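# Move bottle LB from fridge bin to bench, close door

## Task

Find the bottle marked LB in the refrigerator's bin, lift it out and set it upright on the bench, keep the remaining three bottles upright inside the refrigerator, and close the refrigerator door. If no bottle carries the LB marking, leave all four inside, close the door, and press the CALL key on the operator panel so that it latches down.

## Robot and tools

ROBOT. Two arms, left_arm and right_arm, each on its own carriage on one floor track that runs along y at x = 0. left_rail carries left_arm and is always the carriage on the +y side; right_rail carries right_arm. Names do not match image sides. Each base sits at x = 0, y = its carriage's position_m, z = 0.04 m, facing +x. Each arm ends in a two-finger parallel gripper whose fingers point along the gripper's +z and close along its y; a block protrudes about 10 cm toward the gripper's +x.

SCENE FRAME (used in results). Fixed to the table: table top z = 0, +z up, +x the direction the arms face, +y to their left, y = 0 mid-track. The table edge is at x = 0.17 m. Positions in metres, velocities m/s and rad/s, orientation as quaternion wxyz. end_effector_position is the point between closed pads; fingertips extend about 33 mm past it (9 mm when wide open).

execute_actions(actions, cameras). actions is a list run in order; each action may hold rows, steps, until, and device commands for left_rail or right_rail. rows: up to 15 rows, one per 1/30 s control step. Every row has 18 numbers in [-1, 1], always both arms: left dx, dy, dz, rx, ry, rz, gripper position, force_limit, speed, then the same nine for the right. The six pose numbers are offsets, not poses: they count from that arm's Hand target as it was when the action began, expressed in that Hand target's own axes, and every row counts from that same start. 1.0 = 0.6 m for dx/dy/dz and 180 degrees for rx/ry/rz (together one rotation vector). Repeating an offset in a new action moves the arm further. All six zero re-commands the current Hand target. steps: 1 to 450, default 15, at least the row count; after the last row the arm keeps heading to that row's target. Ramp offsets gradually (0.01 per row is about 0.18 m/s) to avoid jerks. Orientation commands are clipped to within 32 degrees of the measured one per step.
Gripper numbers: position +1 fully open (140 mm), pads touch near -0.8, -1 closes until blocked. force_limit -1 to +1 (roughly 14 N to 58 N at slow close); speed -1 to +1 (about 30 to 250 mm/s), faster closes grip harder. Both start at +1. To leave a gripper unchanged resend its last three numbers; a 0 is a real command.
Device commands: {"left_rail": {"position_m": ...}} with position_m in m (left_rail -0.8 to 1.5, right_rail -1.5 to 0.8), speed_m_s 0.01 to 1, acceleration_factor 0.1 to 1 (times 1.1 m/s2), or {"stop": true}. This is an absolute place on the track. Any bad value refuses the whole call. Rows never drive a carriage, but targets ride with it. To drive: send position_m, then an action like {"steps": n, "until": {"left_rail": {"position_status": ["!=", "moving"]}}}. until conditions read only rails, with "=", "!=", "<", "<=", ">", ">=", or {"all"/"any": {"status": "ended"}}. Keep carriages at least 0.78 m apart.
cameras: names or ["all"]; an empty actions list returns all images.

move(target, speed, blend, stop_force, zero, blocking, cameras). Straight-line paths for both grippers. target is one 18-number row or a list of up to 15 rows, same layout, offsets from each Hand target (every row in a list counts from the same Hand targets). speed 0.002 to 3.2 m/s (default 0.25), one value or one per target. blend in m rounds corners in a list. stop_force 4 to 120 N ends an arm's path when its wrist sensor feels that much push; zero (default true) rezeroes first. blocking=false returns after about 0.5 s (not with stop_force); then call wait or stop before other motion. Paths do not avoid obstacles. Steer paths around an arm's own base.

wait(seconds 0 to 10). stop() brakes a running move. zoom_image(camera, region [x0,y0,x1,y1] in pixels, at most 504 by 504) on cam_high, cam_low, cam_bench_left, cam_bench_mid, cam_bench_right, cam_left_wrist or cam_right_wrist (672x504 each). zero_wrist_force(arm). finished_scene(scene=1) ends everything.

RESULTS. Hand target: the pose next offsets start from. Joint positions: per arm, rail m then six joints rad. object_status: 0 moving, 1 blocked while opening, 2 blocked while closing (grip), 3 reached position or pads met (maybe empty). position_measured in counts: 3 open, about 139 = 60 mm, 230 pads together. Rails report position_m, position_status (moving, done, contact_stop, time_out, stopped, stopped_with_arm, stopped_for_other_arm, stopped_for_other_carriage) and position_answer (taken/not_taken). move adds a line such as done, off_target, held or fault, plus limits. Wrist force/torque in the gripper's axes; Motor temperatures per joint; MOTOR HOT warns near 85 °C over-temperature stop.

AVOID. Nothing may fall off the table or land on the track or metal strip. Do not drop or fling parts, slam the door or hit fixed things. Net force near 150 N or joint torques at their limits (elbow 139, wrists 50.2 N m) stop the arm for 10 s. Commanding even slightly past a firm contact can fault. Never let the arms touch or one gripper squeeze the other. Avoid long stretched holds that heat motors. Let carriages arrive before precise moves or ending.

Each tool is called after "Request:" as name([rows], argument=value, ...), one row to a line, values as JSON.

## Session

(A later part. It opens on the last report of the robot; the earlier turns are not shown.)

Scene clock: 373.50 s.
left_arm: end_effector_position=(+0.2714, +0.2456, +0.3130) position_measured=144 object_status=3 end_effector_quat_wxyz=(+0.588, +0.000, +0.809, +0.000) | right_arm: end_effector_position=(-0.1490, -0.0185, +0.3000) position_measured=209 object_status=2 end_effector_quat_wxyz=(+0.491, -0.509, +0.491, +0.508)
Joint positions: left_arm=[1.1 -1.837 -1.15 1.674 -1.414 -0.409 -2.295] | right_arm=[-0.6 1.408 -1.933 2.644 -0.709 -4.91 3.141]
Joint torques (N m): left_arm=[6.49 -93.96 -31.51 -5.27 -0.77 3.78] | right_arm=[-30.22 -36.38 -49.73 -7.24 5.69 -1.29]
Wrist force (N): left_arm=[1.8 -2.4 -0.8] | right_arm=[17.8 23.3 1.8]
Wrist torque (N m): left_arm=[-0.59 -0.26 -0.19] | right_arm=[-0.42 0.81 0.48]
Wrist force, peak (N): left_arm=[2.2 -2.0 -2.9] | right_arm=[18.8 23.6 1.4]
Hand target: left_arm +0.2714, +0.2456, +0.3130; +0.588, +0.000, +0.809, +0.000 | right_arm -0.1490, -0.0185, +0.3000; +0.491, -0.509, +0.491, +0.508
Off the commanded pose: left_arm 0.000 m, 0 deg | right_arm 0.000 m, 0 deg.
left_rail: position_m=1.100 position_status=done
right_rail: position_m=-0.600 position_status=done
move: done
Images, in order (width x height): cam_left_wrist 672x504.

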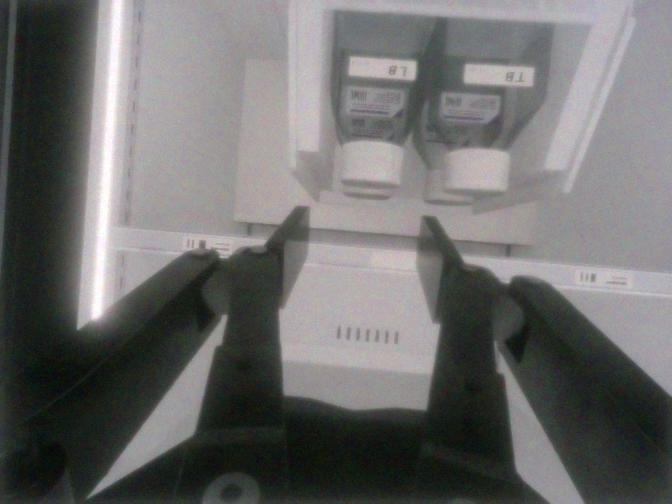

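Request:
move(target=[0,0,0.2,0,0,0,-0.12,1,0,0,0,0,0,0,0,-1,-0.05,-1], speed=0.05, stop_force=10, cameras=["cam_left_wrist"])

Scene clock: 393.97 s.
left_arm: end_effector_position=(+0.3855, +0.2456, +0.2760) position_measured=144 object_status=3 end_effector_quat_wxyz=(+0.588, +0.000, +0.809, +0.000) | right_arm: end_effector_position=(-0.1490, -0.0185, +0.3000) position_measured=209 object_status=2 end_effector_quat_wxyz=(+0.491, -0.509, +0.491, +0.508)
Joint positions: left_arm=[1.1 -1.704 -1.112 1.758 -1.829 -0.34 -1.979] | right_arm=[-0.6 1.408 -1.933 2.644 -0.709 -4.91 3.141]
Joint torques (N m): left_arm=[9.24 -72.88 -29.79 -6.9 5.17 3.67] | right_arm=[-30.05 -35.38 -50.11 -7.3 5.83 -1.37]
Wrist force (N): left_arm=[1.9 -1.8 -0.5] | right_arm=[18.0 23.4 1.8]
Wrist torque (N m): left_arm=[-0.52 -0.34 -0.21] | right_arm=[-0.40 0.85 0.48]
Wrist force, peak (N): left_arm=[2.1 -2.7 -0.9] | right_arm=[18.8 23.6 2.1]
Hand target: left_arm +0.3855, +0.2456, +0.2760; +0.588, +0.000, +0.809, +0.000 | right_arm -0.1490, -0.0185, +0.3000; +0.491, -0.509, +0.491, +0.508
Off the commanded pose: left_arm 0.000 m, 0 deg | right_arm 0.000 m, 0 deg.
left_rail: position_m=1.100 position_status=done
right_rail: position_m=-0.600 position_status=done
move: done
Images, in order (width x height): cam_left_wrist 672x504.

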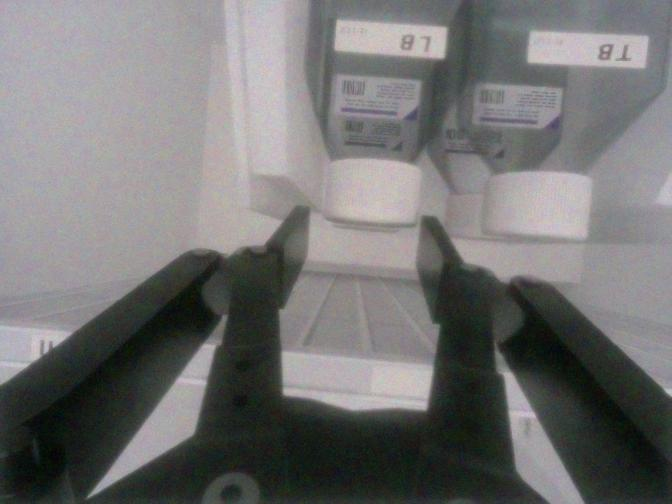

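Request:
move(target=[0.006,0.0015,0.045,0,0,0,-0.12,1,0,0,0,0,0,0,0,-1,-0.05,-1], speed=0.03, stop_force=8, cameras=["cam_left_wrist","cam_low"])

Scene clock: 402.47 s.
left_arm: end_effector_position=(+0.4101, +0.2465, +0.2642) position_measured=144 object_status=3 end_effector_quat_wxyz=(+0.588, +0.000, +0.809, +0.000) | right_arm: end_effector_position=(-0.1490, -0.0185, +0.3000) position_measured=209 object_status=2 end_effector_quat_wxyz=(+0.491, -0.509, +0.491, +0.508)
Joint positions: left_arm=[1.1 -1.675 -1.094 1.773 -1.942 -0.33 -1.896] | right_arm=[-0.6 1.408 -1.933 2.644 -0.709 -4.91 3.141]
Joint torques (N m): left_arm=[9.7 -73.66 -29.91 -6.82 4.84 3.77] | right_arm=[-30.07 -36.08 -50.22 -7.25 5.83 -1.42]
Wrist force (N): left_arm=[1.6 -1.9 -1.0] | right_arm=[18.0 23.5 1.6]
Wrist torque (N m): left_arm=[-0.52 -0.28 -0.15] | right_arm=[-0.40 0.79 0.48]
Wrist force, peak (N): left_arm=[1.8 -2.0 -1.1] | right_arm=[18.8 23.7 1.6]
Hand target: left_arm +0.4101, +0.2465, +0.2642; +0.588, +0.000, +0.809, +0.000 | right_arm -0.1490, -0.0185, +0.3000; +0.491, -0.509, +0.491, +0.508
Off the commanded pose: left_arm 0.000 m, 0 deg | right_arm 0.000 m, 0 deg.
left_rail: position_m=1.100 position_status=done
right_rail: position_m=-0.600 position_status=done
move: done
Images, in order (width x height): cam_low 672x504, cam_left_wrist 672x504.

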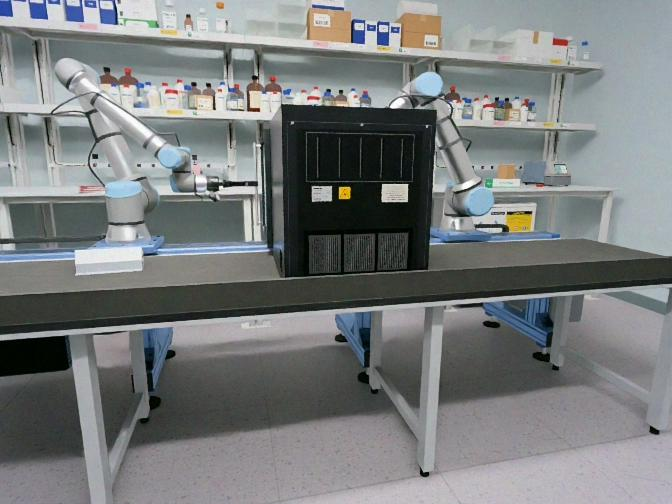

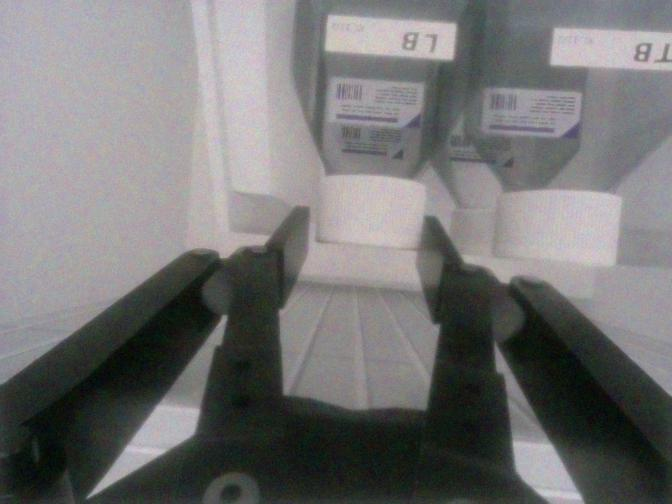

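Request:
zoom_image(camera="cam_left_wrist", region=[240, 120, 500, 320])

Scaled by 1.938 from the camera's 672x504 image, which has a finer 960x720 frame.

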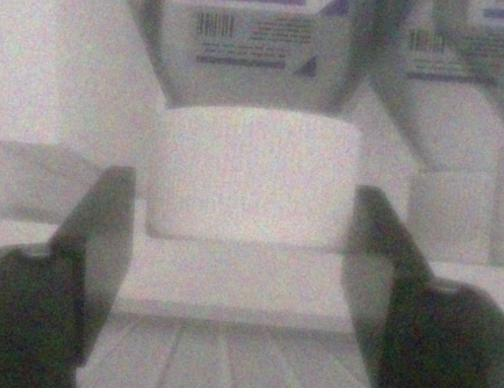

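Request:
zoom_image(camera="cam_left_wrist", region=[390, 170, 470, 290])

Request:
zoom_image(camera="cam_left_wrist", region=[270, 170, 350, 290])

Scaled by 4.200 from the camera's 672x504 image, which has a finer 960x720 frame.

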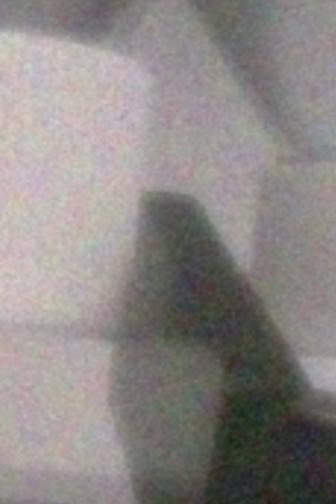

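Scaled by 4.200 from the camera's 672x504 image, which has a finer 960x720 frame.

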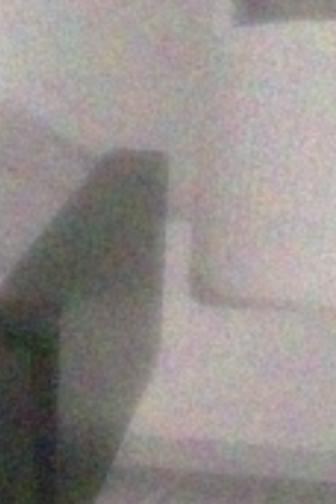

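Request:
move(target=[0,0,0,0,0,0,-0.01,1,-1,0,0,0,0,0,0,-1,-0.05,-1], speed=0.03, cameras=["cam_left_wrist"])

Request:
zoom_image(camera="cam_left_wrist", region=[240, 120, 500, 320])

Request:
move(target=[0,0,0.025,0,0,0,-0.01,1,-1,0,0,0,0,0,0,-1,-0.05,-1], speed=0.03, stop_force=8, cameras=["cam_left_wrist"])

Request:
zoom_image(camera="cam_left_wrist", region=[240, 120, 500, 320])

Scene clock: 422.47 s.
left_arm: end_effector_position=(+0.4101, +0.2465, +0.2642) position_measured=130 object_status=0 end_effector_quat_wxyz=(+0.588, +0.000, +0.809, +0.000) | right_arm: end_effector_position=(-0.1490, -0.0185, +0.3000) position_measured=209 object_status=2 end_effector_quat_wxyz=(+0.491, -0.509, +0.491, +0.508)
Joint positions: left_arm=[1.1 -1.675 -1.094 1.773 -1.942 -0.33 -1.896] | right_arm=[-0.6 1.408 -1.933 2.644 -0.709 -4.91 3.141]
Joint torques (N m): left_arm=[9.07 -73.72 -30.74 -6.82 4.83 3.84] | right_arm=[-28.94 -33.66 -50.27 -7.49 6.12 -1.25]
Wrist force (N): left_arm=[1.8 -1.9 -1.0] | right_arm=[18.6 23.4 1.3]
Wrist torque (N m): left_arm=[-0.55 -0.32 -0.15] | right_arm=[-0.41 0.73 0.49]
Wrist force, peak (N): left_arm=[1.8 -2.6 -0.6] | right_arm=[18.3 23.8 1.4]
Hand target: left_arm +0.4101, +0.2465, +0.2642; +0.588, +0.000, +0.809, +0.000 | right_arm -0.1490, -0.0185, +0.3000; +0.491, -0.509, +0.491, +0.508
Off the commanded pose: left_arm 0.000 m, 0 deg | right_arm 0.000 m, 0 deg.
left_rail: position_m=1.100 position_status=done
right_rail: position_m=-0.600 position_status=done
move: done
Images, in order (width x height): cam_left_wrist 672x504.

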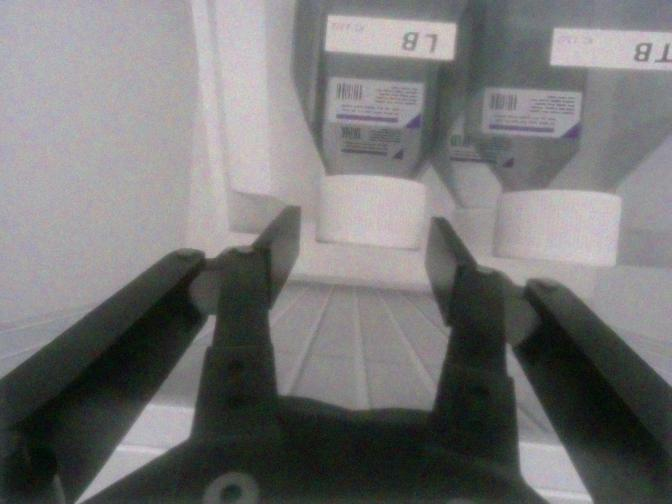

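Scaled by 1.938 from the camera's 672x504 image, which has a finer 960x720 frame.

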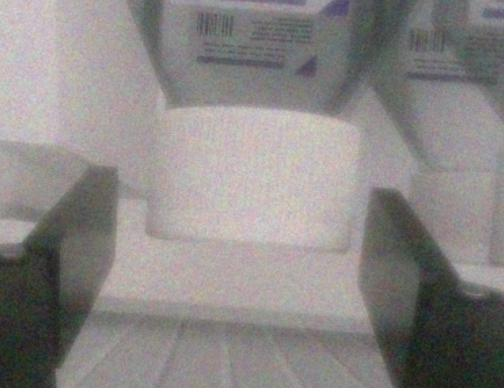

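Scene clock: 424.07 s.
left_arm: end_effector_position=(+0.4244, +0.2465, +0.2596) position_measured=130 object_status=3 end_effector_quat_wxyz=(+0.588, +0.000, +0.809, +0.000) | right_arm: end_effector_position=(-0.1490, -0.0185, +0.3000) position_measured=209 object_status=2 end_effector_quat_wxyz=(+0.491, -0.509, +0.491, +0.508)
Joint positions: left_arm=[1.1 -1.658 -1.083 1.779 -2.005 -0.325 -1.846] | right_arm=[-0.6 1.408 -1.933 2.644 -0.709 -4.91 3.141]
Joint torques (N m): left_arm=[9.7 -72.67 -32.35 -8.02 5.69 3.5] | right_arm=[-30 -34.02 -50.27 -7.53 6.06 -1.19]
Wrist force (N): left_arm=[1.1 5.6 -5.4] | right_arm=[17.6 22.4 1.4]
Wrist torque (N m): left_arm=[-0.45 -0.29 -0.11] | right_arm=[-0.43 0.76 0.48]
Wrist force, peak (N): left_arm=[1.1 5.6 -5.4] | right_arm=[18.7 23.4 1.3]
Hand target: left_arm +0.4244, +0.2465, +0.2596; +0.588, +0.000, +0.809, +0.000 | right_arm -0.1490, -0.0185, +0.3000; +0.491, -0.509, +0.491, +0.508
Off the commanded pose: left_arm 0.000 m, 0 deg | right_arm 0.000 m, 0 deg.
left_rail: position_m=1.100 position_status=done
right_rail: position_m=-0.600 position_status=done
move: done
Images, in order (width x height): cam_left_wrist 672x504.

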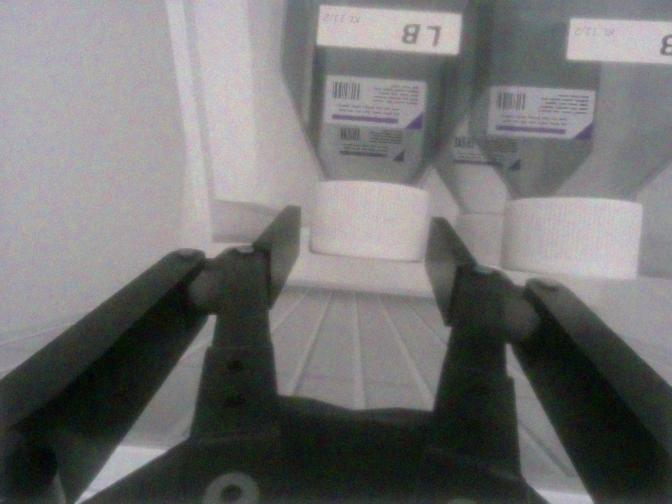

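Scaled by 1.938 from the camera's 672x504 image, which has a finer 960x720 frame.

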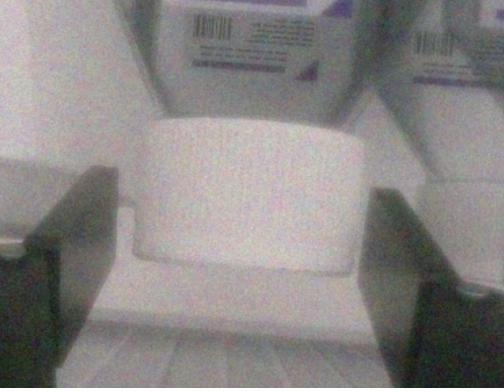

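Request:
move(target=[0,0,-0.006,0,0,0,-0.01,1,-1,0,0,0,0,0,0,-1,-0.05,-1], speed=0.03)

Request:
zoom_image(camera="cam_left_wrist", region=[150, 150, 350, 350])

Scene clock: 431.43 s.
left_arm: end_effector_position=(+0.4210, +0.2465, +0.2607) position_measured=130 object_status=3 end_effector_quat_wxyz=(+0.588, +0.000, +0.809, +0.000) | right_arm: end_effector_position=(-0.1490, -0.0185, +0.3000) position_measured=209 object_status=2 end_effector_quat_wxyz=(+0.491, -0.509, +0.491, +0.508)
Joint positions: left_arm=[1.1 -1.662 -1.086 1.778 -1.99 -0.327 -1.858] | right_arm=[-0.6 1.408 -1.933 2.644 -0.709 -4.91 3.141]
Joint torques (N m): left_arm=[-17.01 -98.54 -49.01 -0.77 0.42 -2.92] | right_arm=[-28.67 -34.65 -52.75 -7.44 6.23 -1.45]
Wrist force (N): left_arm=[1.7 2.3 1.8] | right_arm=[17.4 23.4 1.5]
Wrist torque (N m): left_arm=[-0.70 -0.40 0.18] | right_arm=[-0.46 0.77 0.48]
Wrist force, peak (N): left_arm=[1.3 5.8 -5.2] | right_arm=[17.9 23.6 1.5]
Hand target: left_arm +0.4209, +0.2465, +0.2607; +0.588, +0.000, +0.809, +0.000 | right_arm -0.1490, -0.0185, +0.3000; +0.491, -0.509, +0.491, +0.508
Off the commanded pose: left_arm 0.000 m, 0 deg | right_arm 0.000 m, 0 deg.
left_rail: position_m=1.100 position_status=done
right_rail: position_m=-0.600 position_status=done
move: done

Scaled by 2.520 from the camera's 672x504 image, which has a finer 960x720 frame.
This view is cut from an older image: the scene may have changed since it was taken.

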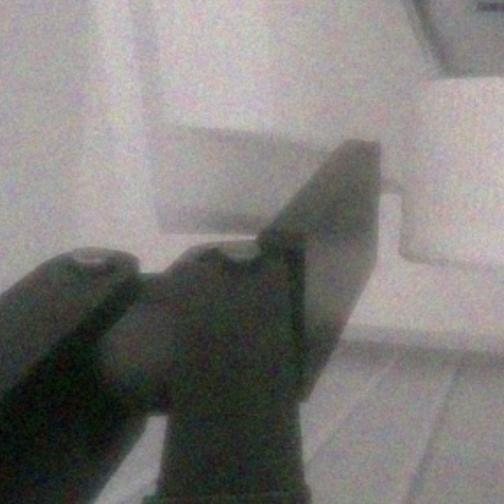

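Request:
move(target=[0,0,0,0,0,0,-1,1,-1,0,0,0,0,0,0,-1,-0.05,-1], cameras=["cam_left_wrist"])

Scene clock: 434.87 s.
left_arm: end_effector_position=(+0.4209, +0.2464, +0.2607) position_measured=162 object_status=0 end_effector_quat_wxyz=(+0.588, +0.000, +0.809, +0.000) | right_arm: end_effector_position=(-0.1490, -0.0185, +0.3000) position_measured=209 object_status=2 end_effector_quat_wxyz=(+0.491, -0.509, +0.491, +0.508)
Joint positions: left_arm=[1.1 -1.662 -1.086 1.778 -1.99 -0.327 -1.858] | right_arm=[-0.6 1.408 -1.933 2.644 -0.709 -4.91 3.141]
Joint torques (N m): left_arm=[2.39 -91.79 -36.12 -0.96 0.67 -2.69] | right_arm=[-28.34 -33.48 -53.59 -7.58 5.96 -1.16]
Wrist force (N): left_arm=[-0.5 -0.7 -2.4] | right_arm=[17.9 22.9 1.4]
Wrist torque (N m): left_arm=[-0.57 -0.36 0.17] | right_arm=[-0.42 0.80 0.49]
Wrist force, peak (N): left_arm=[2.1 2.6 2.1] | right_arm=[17.6 23.9 1.8]
Hand target: left_arm +0.4209, +0.2465, +0.2607; +0.588, +0.000, +0.809, +0.000 | right_arm -0.1490, -0.0185, +0.3000; +0.491, -0.509, +0.491, +0.508
Off the commanded pose: left_arm 0.000 m, 0 deg | right_arm 0.000 m, 0 deg.
left_rail: position_m=1.100 position_status=done
right_rail: position_m=-0.600 position_status=done
move: done
Images, in order (width x height): cam_left_wrist 672x504.

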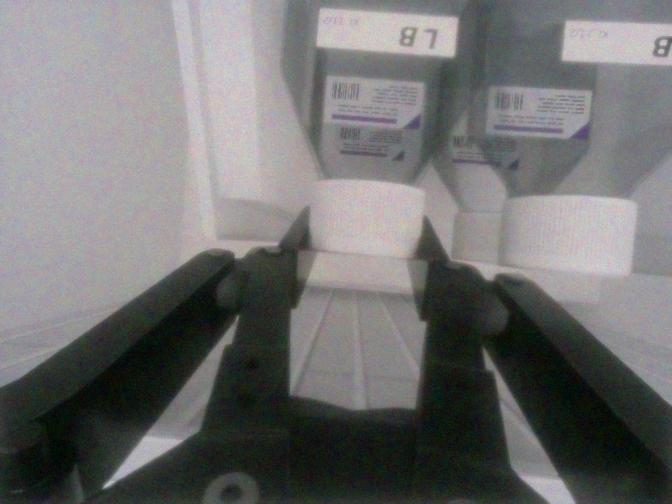

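Request:
move(target=[-0.0352,0.0015,-0.0184,0,0,0,-1,1,-1,0,0,0,0,0,0,-1,-0.05,-1], speed=0.03, stop_force=20, cameras=["cam_left_wrist"])

Scene clock: 451.43 s.
left_arm: end_effector_position=(+0.4192, +0.2469, +0.2713) position_measured=162 object_status=2 end_effector_quat_wxyz=(+0.588, +0.000, +0.809, +0.000) | right_arm: end_effector_position=(-0.1490, -0.0185, +0.3000) position_measured=209 object_status=2 end_effector_quat_wxyz=(+0.491, -0.509, +0.491, +0.508)
Joint positions: left_arm=[1.1 -1.664 -1.098 1.773 -1.967 -0.327 -1.864] | right_arm=[-0.6 1.408 -1.933 2.644 -0.709 -4.91 3.141]
Joint torques (N m): left_arm=[8.68 -77.77 -32.18 -7.54 1.73 3.82] | right_arm=[-27.38 -27.91 -55.85 -7.74 6.52 -1.02]
Wrist force (N): left_arm=[6.2 -0.1 0.1] | right_arm=[15.4 22.7 1.8]
Wrist torque (N m): left_arm=[-0.10 -0.47 0.02] | right_arm=[-0.43 0.78 0.49]
Wrist force, peak (N): left_arm=[36.0 -3.2 6.4] | right_arm=[18.5 23.5 1.4]
Hand target: left_arm +0.4192, +0.2469, +0.2713; +0.588, +0.000, +0.809, +0.000 (not the last commanded pose) | right_arm -0.1490, -0.0185, +0.3000; +0.491, -0.509, +0.491, +0.508
Off the commanded pose: left_arm 0.013 m, 0 deg | right_arm 0.000 m, 0 deg.
left_rail: position_m=1.100 position_status=done
right_rail: position_m=-0.600 position_status=done
move: contact (left_arm)
Images, in order (width x height): cam_left_wrist 672x504.

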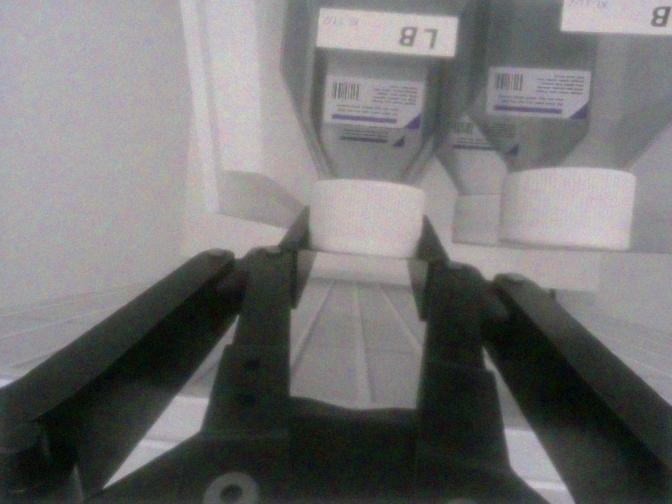

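Request:
move([
  [-0.0014,0.0008,-0.0481,0,-0.0556,0,-1,1,-1,0,0,0,0,0,0,-1,-0.05,-1],
  [-0.0045,0.0008,-0.0903,0,-0.111,0,-1,1,-1,0,0,0,0,0,0,-1,-0.05,-1],
], speed=0.03, stop_force=20, cameras=["cam_left_wrist"])

Scene clock: 473.93 s.
left_arm: end_effector_position=(+0.3685, +0.2474, +0.2906) position_measured=162 object_status=2 end_effector_quat_wxyz=(+0.719, +0.000, +0.695, +0.000) | right_arm: end_effector_position=(-0.1490, -0.0185, +0.3000) position_measured=209 object_status=2 end_effector_quat_wxyz=(+0.491, -0.509, +0.491, +0.508)
Joint positions: left_arm=[1.1 -1.743 -0.908 1.476 -0.369 -0.176 -3.338] | right_arm=[-0.6 1.408 -1.933 2.644 -0.709 -4.91 3.141]
Joint torques (N m): left_arm=[-11.89 -89.37 -46.16 5.12 -3.89 -2.56] | right_arm=[-26.29 -1.83 -59.96 -7.74 6.59 -1.26]
Wrist force (N): left_arm=[4.9 -0.3 -0.7] | right_arm=[16.2 23.0 1.6]
Wrist torque (N m): left_arm=[-0.06 -0.17 0.12] | right_arm=[-0.37 0.73 0.49]
Wrist force, peak (N): left_arm=[6.4 -0.5 0.4] | right_arm=[16.3 23.3 1.9]
Hand target: left_arm +0.3685, +0.2474, +0.2906; +0.719, +0.000, +0.695, +0.000 | right_arm -0.1490, -0.0185, +0.3000; +0.491, -0.509, +0.491, +0.508
Off the commanded pose: left_arm 0.000 m, 0 deg | right_arm 0.000 m, 0 deg.
left_rail: position_m=1.100 position_status=done
right_rail: position_m=-0.600 position_status=done
move: done
Images, in order (width x height): cam_left_wrist 672x504.

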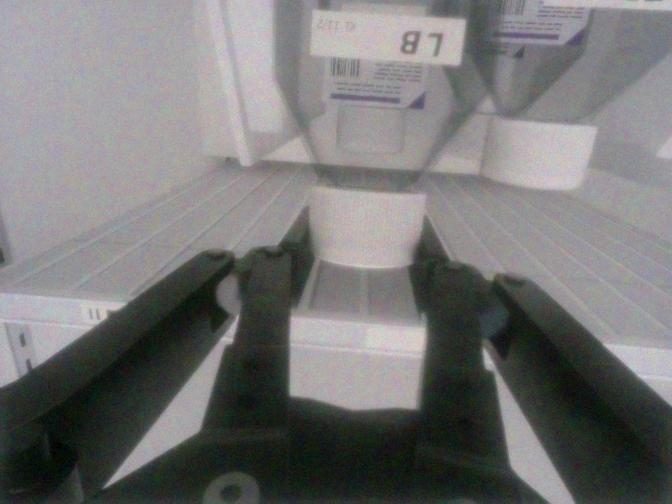

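Request:
move([
  [0.0017,0.0008,-0.0476,0,-0.0833,0,-1,1,-1,0,0,0,0,0,0,-1,-0.05,-1],
  [0.0037,0.0016,-0.0938,0,-0.1667,0,-1,1,-1,0,0,0,0,0,0,-1,-0.05,-1],
], speed=0.03, stop_force=20, cameras=["cam_left_wrist"])

Scene clock: 482.90 s.
left_arm: end_effector_position=(+0.3398, +0.2478, +0.2885) position_measured=162 object_status=2 end_effector_quat_wxyz=(+0.804, +0.000, +0.594, +0.000) | right_arm: end_effector_position=(-0.1490, -0.0185, +0.3000) position_measured=209 object_status=2 end_effector_quat_wxyz=(+0.491, -0.509, +0.491, +0.508)
Joint positions: left_arm=[1.1 -1.76 -0.664 1.317 0.369 -0.351 -4.134] | right_arm=[-0.6 1.408 -1.933 2.644 -0.709 -4.91 3.141]
Joint torques (N m): left_arm=[0.45 -148.23 -33.85 7.18 -11.12 3.69] | right_arm=[-24.01 -2.89 -62.9 -7.76 6.48 -1.33]
Wrist force (N): left_arm=[39.4 3.8 -6.8] | right_arm=[13.7 22.4 1.6]
Wrist torque (N m): left_arm=[-0.48 0.43 -0.16] | right_arm=[-0.37 0.68 0.49]
Wrist force, peak (N): left_arm=[42.7 -1.5 10.9] | right_arm=[14.8 24.5 1.7]
Hand target: left_arm +0.3398, +0.2478, +0.2885; +0.804, +0.000, +0.594, +0.000 (not the last commanded pose) | right_arm -0.1490, -0.0185, +0.3000; +0.491, -0.509, +0.491, +0.508
Off the commanded pose: left_arm 0.028 m, 15 deg | right_arm 0.000 m, 0 deg.
left_rail: position_m=1.100 position_status=done
right_rail: position_m=-0.600 position_status=done
move: contact (left_arm); path passed 1 of 2 targets
Images, in order (width x height): cam_left_wrist 672x504.

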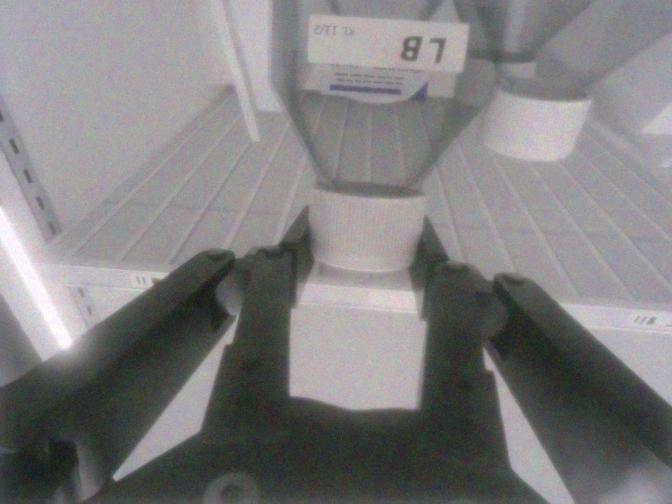

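Request:
zoom_image(camera="cam_left_wrist", region=[220, 140, 520, 340])

Request:
execute_actions(actions=[], cameras=["cam_high","cam_bench_left","cam_bench_mid","cam_right_wrist"])

Scaled by 1.680 from the camera's 672x504 image, which has a finer 960x720 frame.

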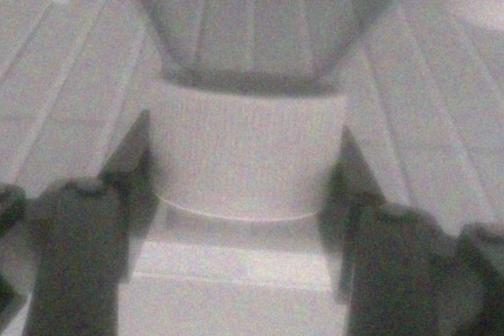

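Scene clock: 492.00 s.
left_arm: end_effector_position=(+0.3398, +0.2478, +0.2885) position_measured=162 object_status=2 end_effector_quat_wxyz=(+0.804, +0.000, +0.594, +0.000) | right_arm: end_effector_position=(-0.1490, -0.0185, +0.3000) position_measured=209 object_status=2 end_effector_quat_wxyz=(+0.491, -0.509, +0.491, +0.508)
Joint positions: left_arm=[1.1 -1.76 -0.664 1.317 0.369 -0.351 -4.134] | right_arm=[-0.6 1.408 -1.933 2.644 -0.709 -4.91 3.141]
Joint velocities: within noise
Joint torques (N m): left_arm=[5.31 -147.86 -34.18 7.4 -11.7 3.57] | right_arm=[-24.09 -2.16 -64.82 -7.79 6.56 -1.15]
Motor temperatures (°C): left_arm=[30 28 25 28 32 32] | right_arm=[32 25 26 30 32 37]
Wrist force (N): left_arm=[39.2 3.5 -8.1] | right_arm=[13.9 22.1 1.4]
Wrist torque (N m): left_arm=[-0.46 0.45 -0.16] | right_arm=[-0.39 0.62 0.49]
Wrist force, peak (N): left_arm=[40.0 3.4 -8.2] | right_arm=[13.5 22.8 1.7]
Hand target: left_arm +0.3398, +0.2478, +0.2885; +0.804, +0.000, +0.594, +0.000 (not the last commanded pose) | right_arm -0.1490, -0.0185, +0.3000; +0.491, -0.509, +0.491, +0.508
Tool commands: left_gripper/position=-1.0 left_gripper/force_limit=+1.0 left_gripper/speed=-1.0 right_gripper/position=-1.0 right_gripper/force_limit=-0.05 right_gripper/speed=-1.0
Off the commanded pose: left_arm 0.028 m, 15 deg | right_arm 0.000 m, 0 deg.
left_rail: position_m=1.100 position_status=done
right_rail: position_m=-0.600 position_status=done
Images, in order (width x height): cam_high 672x504, cam_bench_left 672x504, cam_bench_mid 672x504, cam_right_wrist 672x504.

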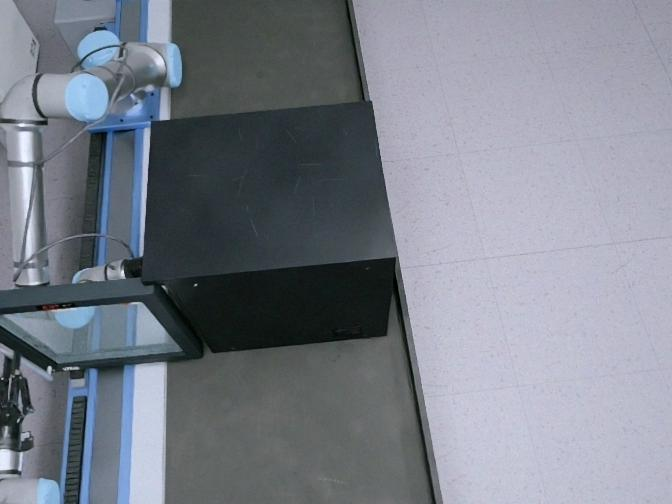

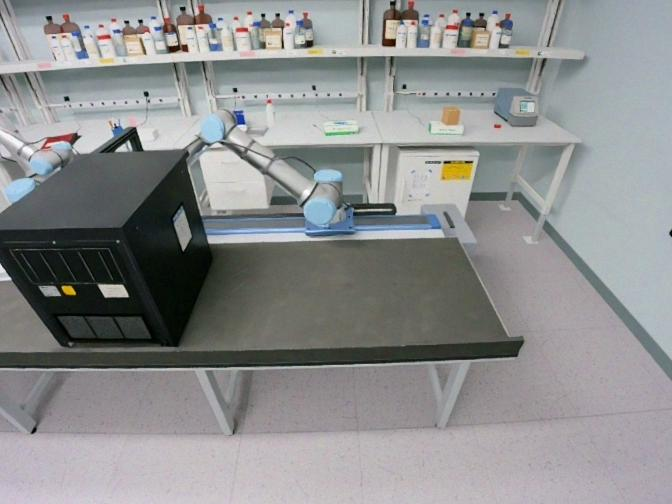

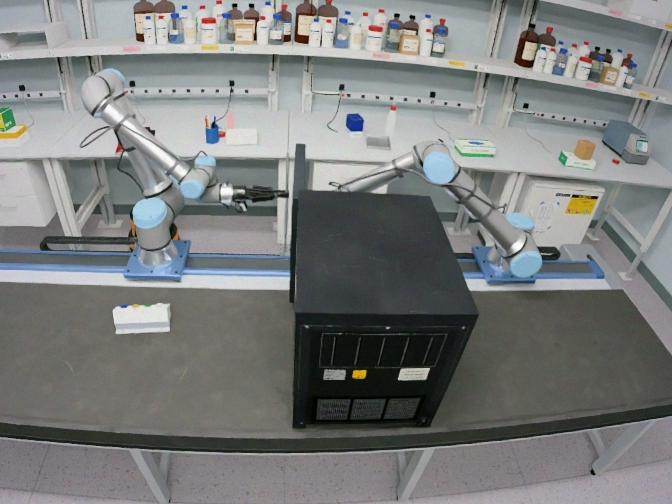

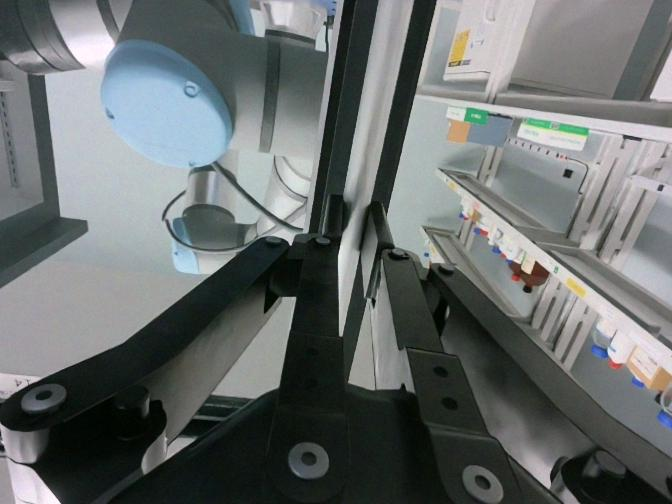

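Request:
move(target=[0.0055,0,-0.0104,0,0,0,-1,1,-1,0,0,0,0,0,0,-1,-0.05,-1], speed=0.02)

Scene clock: 504.53 s.
left_arm: end_effector_position=(+0.3350, +0.2478, +0.2836) position_measured=162 object_status=2 end_effector_quat_wxyz=(+0.804, +0.000, +0.594, +0.000) | right_arm: end_effector_position=(-0.1490, -0.0185, +0.3000) position_measured=209 object_status=2 end_effector_quat_wxyz=(+0.491, -0.509, +0.491, +0.508)
Joint positions: left_arm=[1.1 -1.766 -0.662 1.32 0.35 -0.354 -4.12] | right_arm=[-0.6 1.408 -1.933 2.644 -0.709 -4.91 3.141]
Joint torques (N m): left_arm=[-14.34 -97.71 -23.15 0.97 -5.8 3.06] | right_arm=[-24.01 -2.39 -67.07 -7.9 6.89 -1.28]
Wrist force (N): left_arm=[7.6 -0.2 0.4] | right_arm=[17.1 22.2 1.3]
Wrist torque (N m): left_arm=[-0.16 -1.31 -0.24] | right_arm=[-0.42 0.80 0.49]
Wrist force, peak (N): left_arm=[40.2 3.5 -8.0] | right_arm=[15.6 24.2 1.4]
Hand target: left_arm +0.3349, +0.2478, +0.2835; +0.804, +0.000, +0.594, +0.000 | right_arm -0.1490, -0.0185, +0.3000; +0.491, -0.509, +0.491, +0.508
Off the commanded pose: left_arm 0.000 m, 0 deg | right_arm 0.000 m, 0 deg.
left_rail: position_m=1.100 position_status=done
right_rail: position_m=-0.600 position_status=done
move: done

Request:
wait(seconds=0.2, cameras=["cam_left_wrist"])

Scene clock: 507.60 s.
left_arm: end_effector_position=(+0.3349, +0.2478, +0.2835) position_measured=162 object_status=2 end_effector_quat_wxyz=(+0.804, +0.000, +0.594, +0.000) | right_arm: end_effector_position=(-0.1490, -0.0185, +0.3000) position_measured=209 object_status=2 end_effector_quat_wxyz=(+0.491, -0.509, +0.491, +0.508)
Joint positions: left_arm=[1.1 -1.766 -0.662 1.32 0.35 -0.354 -4.12] | right_arm=[-0.6 1.408 -1.933 2.644 -0.709 -4.91 3.141]
Joint torques (N m): left_arm=[-14.84 -95.42 -22.75 1.65 -5.95 3.68] | right_arm=[-23.77 -2.84 -67.23 -7.55 6.89 -1.13]
Wrist force (N): left_arm=[7.1 -0.4 0.5] | right_arm=[16.8 22.5 1.7]
Wrist torque (N m): left_arm=[-0.20 -1.30 -0.25] | right_arm=[-0.36 0.80 0.49]
Wrist force, peak (N): left_arm=[8.2 -0.2 0.3] | right_arm=[17.4 22.7 1.6]
Hand target: left_arm +0.3349, +0.2478, +0.2835; +0.804, +0.000, +0.594, +0.000 | right_arm -0.1490, -0.0185, +0.3000; +0.491, -0.509, +0.491, +0.508
Tool commands: left_gripper/position=-1.0 left_gripper/force_limit=+1.0 left_gripper/speed=-1.0 right_gripper/position=-1.0 right_gripper/force_limit=-0.05 right_gripper/speed=-1.0
Off the commanded pose: left_arm 0.000 m, 0 deg | right_arm 0.000 m, 0 deg.
left_rail: position_m=1.100 position_status=done
right_rail: position_m=-0.600 position_status=done
wait: 0.20 s; at rest from the start
Images, in order (width x height): cam_left_wrist 672x504.

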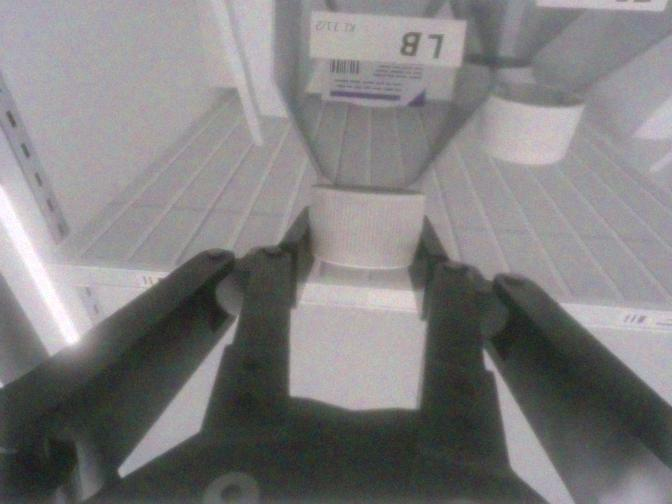

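Request:
move(target=[-0.0033,0,0.001,0,0,0,-1,1,-1,0,0,0,0,0,0,-1,-0.05,-1], speed=0.02)

Scene clock: 511.80 s.
left_arm: end_effector_position=(+0.3348, +0.2479, +0.2854) position_measured=162 object_status=2 end_effector_quat_wxyz=(+0.804, +0.000, +0.594, +0.000) | right_arm: end_effector_position=(-0.1490, -0.0185, +0.3000) position_measured=209 object_status=2 end_effector_quat_wxyz=(+0.491, -0.509, +0.491, +0.508)
Joint positions: left_arm=[1.1 -1.766 -0.664 1.32 0.352 -0.354 -4.12] | right_arm=[-0.6 1.408 -1.933 2.644 -0.709 -4.91 3.141]
Joint torques (N m): left_arm=[-13.3 -120.66 -40.56 8.27 -5.87 3.98] | right_arm=[-22.29 -3.05 -67.82 -7.54 6.85 -1.03]
Wrist force (N): left_arm=[9.7 0.0 -0.5] | right_arm=[16.9 22.2 1.5]
Wrist torque (N m): left_arm=[-0.10 -1.41 -0.21] | right_arm=[-0.39 0.78 0.49]
Wrist force, peak (N): left_arm=[9.7 0.0 -0.5] | right_arm=[17.4 22.7 1.9]
Hand target: left_arm +0.3348, +0.2478, +0.2855; +0.804, +0.000, +0.594, +0.000 | right_arm -0.1490, -0.0185, +0.3000; +0.491, -0.509, +0.491, +0.508
Off the commanded pose: left_arm 0.000 m, 0 deg | right_arm 0.000 m, 0 deg.
left_rail: position_m=1.100 position_status=done
right_rail: position_m=-0.600 position_status=done
move: done

Request:
move(target=[-0.0046,0,-0.0122,0,-0.0278,0,-1,1,-1,0,0,0,0,0,0,-1,-0.05,-1], speed=0.02, stop_force=20)

Scene clock: 534.30 s.
left_arm: end_effector_position=(+0.3270, +0.2478, +0.2860) position_measured=162 object_status=2 end_effector_quat_wxyz=(+0.829, +0.000, +0.559, +0.000) | right_arm: end_effector_position=(-0.1490, -0.0185, +0.3000) position_measured=209 object_status=2 end_effector_quat_wxyz=(+0.491, -0.509, +0.491, +0.508)
Joint positions: left_arm=[1.1 -1.763 -0.612 1.301 0.441 -0.428 -4.234] | right_arm=[-0.6 1.408 -1.933 2.644 -0.709 -4.91 3.141]
Joint torques (N m): left_arm=[-5.64 -114.21 -44.95 11.96 -14.42 -3.03] | right_arm=[-21.32 -3.91 -67.26 -7.83 7.16 -1.07]
Wrist force (N): left_arm=[31.3 0.0 4.5] | right_arm=[14.2 24.2 1.6]
Wrist torque (N m): left_arm=[-0.05 -0.42 0.25] | right_arm=[-0.49 0.78 0.49]
Wrist force, peak (N): left_arm=[31.5 0.0 4.3] | right_arm=[17.1 22.7 1.6]
Hand target: left_arm +0.3270, +0.2478, +0.2860; +0.829, +0.000, +0.559, +0.000 | right_arm -0.1490, -0.0185, +0.3000; +0.491, -0.509, +0.491, +0.508
Off the commanded pose: left_arm 0.000 m, 0 deg | right_arm 0.000 m, 0 deg.
left_rail: position_m=1.100 position_status=done
right_rail: position_m=-0.600 position_status=done
move: done

Request:
move(target=[0.0021,0,-0.0170,0,-0.0278,0,-1,1,-1,0,0,0,0,0,0,-1,-0.05,-1], speed=0.02, cameras=["cam_left_wrist"])

Scene clock: 541.37 s.
left_arm: end_effector_position=(+0.3181, +0.2478, +0.2811) position_measured=162 object_status=2 end_effector_quat_wxyz=(+0.853, +0.000, +0.522, +0.000) | right_arm: end_effector_position=(-0.1490, -0.0185, +0.3000) position_measured=209 object_status=2 end_effector_quat_wxyz=(+0.491, -0.509, +0.491, +0.508)
Joint positions: left_arm=[1.1 -1.759 -0.56 1.285 0.494 -0.506 -4.315] | right_arm=[-0.6 1.408 -1.933 2.644 -0.709 -4.91 3.141]
Joint torques (N m): left_arm=[7.85 -99.7 -37.5 8.51 -5.58 -2.59] | right_arm=[-21.12 -4.48 -66.92 -7.93 7.25 -1.03]
Wrist force (N): left_arm=[10.3 -0.3 -2.0] | right_arm=[16.6 21.9 1.3]
Wrist torque (N m): left_arm=[-0.13 -1.82 0.22] | right_arm=[-0.42 0.91 0.48]
Wrist force, peak (N): left_arm=[32.3 -0.4 4.3] | right_arm=[14.8 24.8 1.6]
Hand target: left_arm +0.3181, +0.2478, +0.2810; +0.853, +0.000, +0.522, +0.000 | right_arm -0.1490, -0.0185, +0.3000; +0.491, -0.509, +0.491, +0.508
Off the commanded pose: left_arm 0.000 m, 0 deg | right_arm 0.000 m, 0 deg.
left_rail: position_m=1.100 position_status=done
right_rail: position_m=-0.600 position_status=done
move: done
Images, in order (width x height): cam_left_wrist 672x504.

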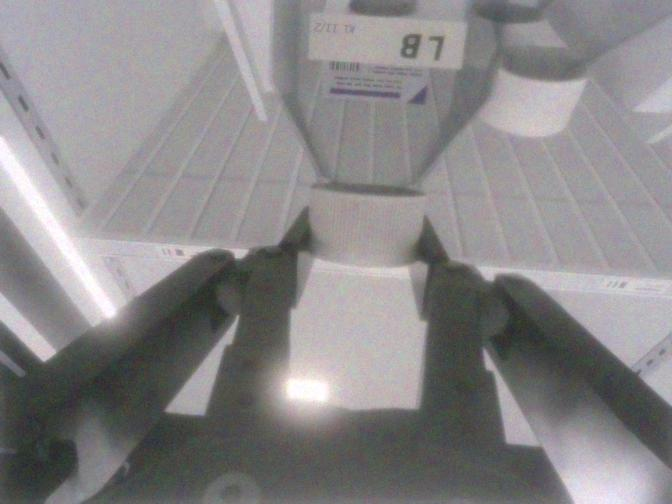

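Request:
move(target=[0.0005,0,-0.0119,0,-0.0278,0,-1,1,-1,0,0,0,0,0,0,-1,-0.05,-1], speed=0.02, stop_force=20)

Scene clock: 553.80 s.
left_arm: end_effector_position=(+0.3118, +0.2478, +0.2775) position_measured=162 object_status=2 end_effector_quat_wxyz=(+0.875, +0.000, +0.484, +0.000) | right_arm: end_effector_position=(-0.1490, -0.0185, +0.3000) position_measured=209 object_status=2 end_effector_quat_wxyz=(+0.491, -0.509, +0.491, +0.508)
Joint positions: left_arm=[1.1 -1.749 -0.513 1.269 0.539 -0.585 -4.385] | right_arm=[-0.6 1.408 -1.933 2.644 -0.709 -4.91 3.141]
Joint torques (N m): left_arm=[7.2 -100.5 -36.66 8.32 -6.23 -2.77] | right_arm=[-19.58 -3.8 -67.03 -7.82 7.31 -1.01]
Wrist force (N): left_arm=[9.9 -0.2 -2.2] | right_arm=[16.6 22.2 1.7]
Wrist torque (N m): left_arm=[-0.09 -1.84 0.17] | right_arm=[-0.38 0.83 0.48]
Wrist force, peak (N): left_arm=[10.8 -0.1 -1.8] | right_arm=[17.5 22.3 1.4]
Hand target: left_arm +0.3118, +0.2478, +0.2775; +0.875, +0.000, +0.484, +0.000 | right_arm -0.1490, -0.0185, +0.3000; +0.491, -0.509, +0.491, +0.508
Off the commanded pose: left_arm 0.000 m, 0 deg | right_arm 0.000 m, 0 deg.
left_rail: position_m=1.100 position_status=done
right_rail: position_m=-0.600 position_status=done
move: done

Request:
move([
  [-0.0324,0,-0.0078,0,0,0,-1,1,-1,0,0,0,0,0,0,-1,-0.05,-1],
  [-0.0959,0,-0.0286,0,0,0,-1,1,-1,0,0,0,0,0,0,-1,-0.05,-1],
  [-0.265,0,-0.0859,0,0,0,-1,1,-1,0,0,0,0,0,0,-1,-0.05,-1],
], speed=0.04, blend=0.01, stop_force=15, cameras=["cam_left_wrist"])

Scene clock: 566.93 s.
left_arm: end_effector_position=(+0.1837, +0.2478, +0.3849) position_measured=162 object_status=2 end_effector_quat_wxyz=(+0.875, +0.000, +0.484, +0.000) | right_arm: end_effector_position=(-0.1490, -0.0185, +0.3000) position_measured=209 object_status=2 end_effector_quat_wxyz=(+0.491, -0.509, +0.491, +0.508)
Joint positions: left_arm=[1.1 -1.897 -0.657 1.286 0.469 -0.639 -4.144] | right_arm=[-0.6 1.408 -1.933 2.644 -0.709 -4.91 3.141]
Joint torques (N m): left_arm=[-11.08 -121.95 -40.03 2.43 -6.03 3.9] | right_arm=[-19.51 -4.38 -66.77 -8.1 7.48 -1.01]
Wrist force (N): left_arm=[10.4 -0.3 -4.2] | right_arm=[16.6 21.9 1.5]
Wrist torque (N m): left_arm=[-0.05 -1.82 -0.16] | right_arm=[-0.39 0.76 0.48]
Wrist force, peak (N): left_arm=[12.1 -0.2 -2.5] | right_arm=[17.3 22.7 1.3]
Hand target: left_arm +0.1837, +0.2478, +0.3849; +0.875, +0.000, +0.484, +0.000 | right_arm -0.1490, -0.0185, +0.3000; +0.491, -0.509, +0.491, +0.508
Off the commanded pose: left_arm 0.000 m, 0 deg | right_arm 0.000 m, 0 deg.
left_rail: position_m=1.100 position_status=done
right_rail: position_m=-0.600 position_status=done
move: done
Images, in order (width x height): cam_left_wrist 672x504.

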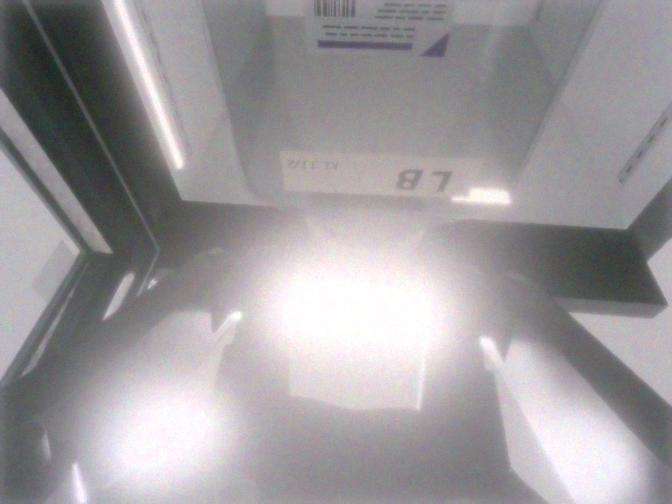

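Request:
zoom_image(camera="cam_left_wrist", region=[180, 0, 560, 280])

Request:
execute_actions(actions=[], cameras=["cam_high","cam_bench_left","cam_bench_right","cam_left_wrist"])

Scaled by 1.326 from the camera's 672x504 image, which has a finer 960x720 frame.

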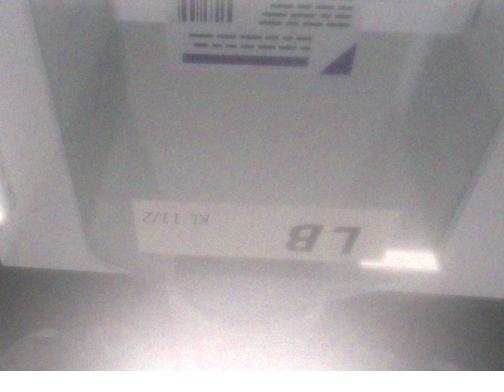

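Scene clock: 569.57 s.
left_arm: end_effector_position=(+0.1837, +0.2478, +0.3849) position_measured=162 object_status=2 end_effector_quat_wxyz=(+0.875, +0.000, +0.484, +0.000) | right_arm: end_effector_position=(-0.1490, -0.0185, +0.3000) position_measured=209 object_status=2 end_effector_quat_wxyz=(+0.491, -0.509, +0.491, +0.508)
Joint positions: left_arm=[1.1 -1.897 -0.657 1.286 0.469 -0.639 -4.144] | right_arm=[-0.6 1.408 -1.933 2.644 -0.709 -4.91 3.141]
Joint velocities: within noise
Joint torques (N m): left_arm=[-12.83 -122.43 -40.37 2.6 -5.89 3.67] | right_arm=[-19.72 -4.7 -66.32 -8.1 7.32 -0.89]
Motor temperatures (°C): left_arm=[30 28 26 28 32 32] | right_arm=[32 25 26 30 31 37]
Wrist force (N): left_arm=[10.4 0.1 -3.8] | right_arm=[15.9 22.2 1.7]
Wrist torque (N m): left_arm=[0.05 -1.84 -0.16] | right_arm=[-0.33 0.82 0.48]
Wrist force, peak (N): left_arm=[10.9 -0.2 -4.5] | right_arm=[16.7 22.2 1.8]
Hand target: left_arm +0.1837, +0.2478, +0.3849; +0.875, +0.000, +0.484, +0.000 | right_arm -0.1490, -0.0185, +0.3000; +0.491, -0.509, +0.491, +0.508
Tool commands: left_gripper/position=-1.0 left_gripper/force_limit=+1.0 left_gripper/speed=-1.0 right_gripper/position=-1.0 right_gripper/force_limit=-0.05 right_gripper/speed=-1.0
Off the commanded pose: left_arm 0.000 m, 0 deg | right_arm 0.000 m, 0 deg.
left_rail: position_m=1.100 position_status=done
right_rail: position_m=-0.600 position_status=done
Images, in order (width x height): cam_high 672x504, cam_bench_left 672x504, cam_bench_right 672x504, cam_left_wrist 672x504.

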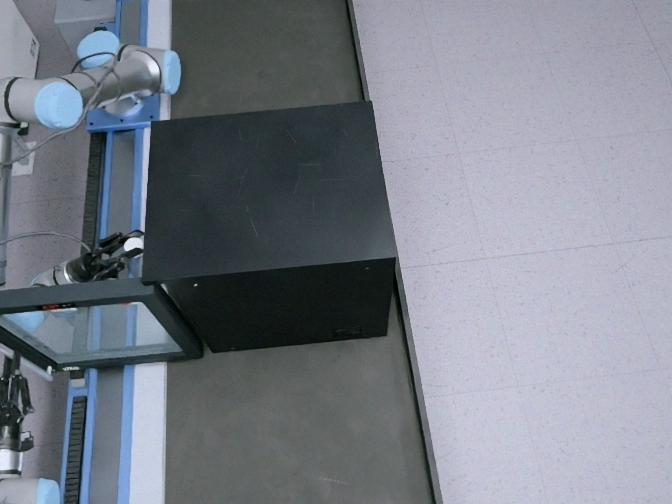

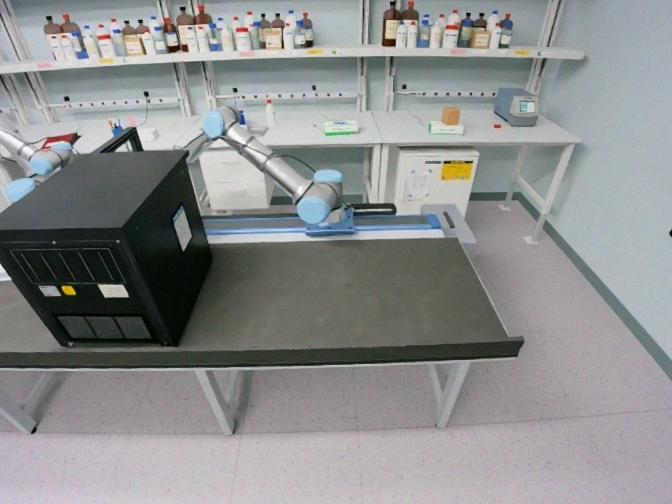

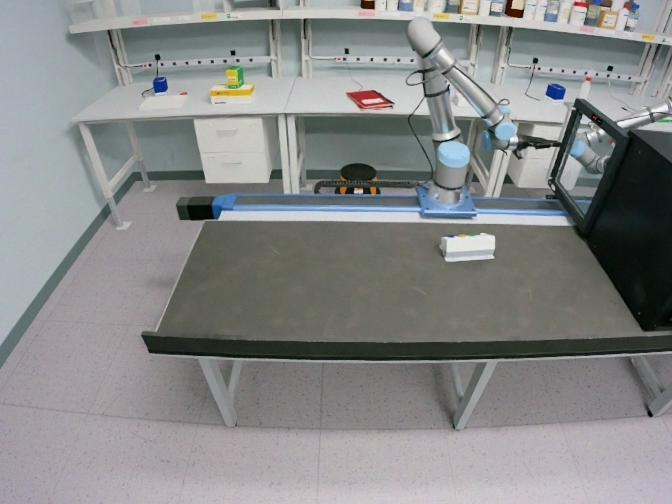

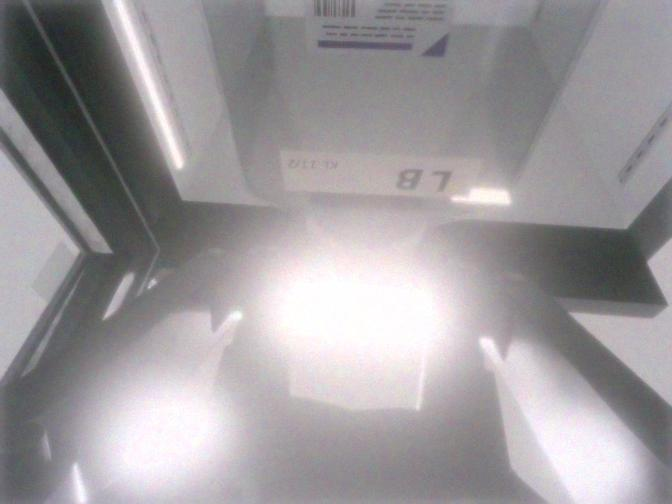

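Request:
zoom_image(camera="cam_high", region=[40, 200, 200, 320])

Request:
zoom_image(camera="cam_left_wrist", region=[150, 0, 654, 260])

Scaled by 3.150 from the camera's 672x504 image, which has a finer 960x720 frame.

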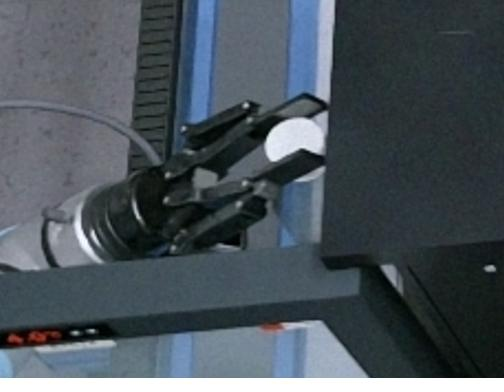

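Scaled by 1.000.

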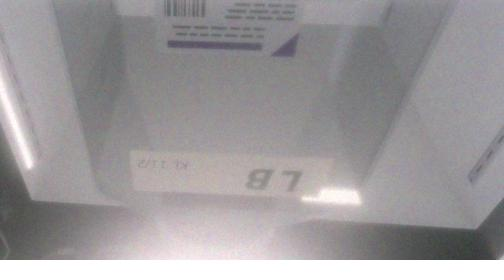

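Request:
zoom_image(camera="cam_bench_right", region=[540, 80, 672, 220])

Scaled by 3.600 from the camera's 672x504 image, which has a finer 960x720 frame.

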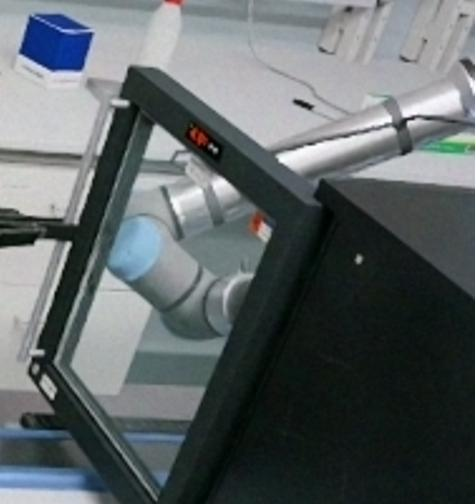

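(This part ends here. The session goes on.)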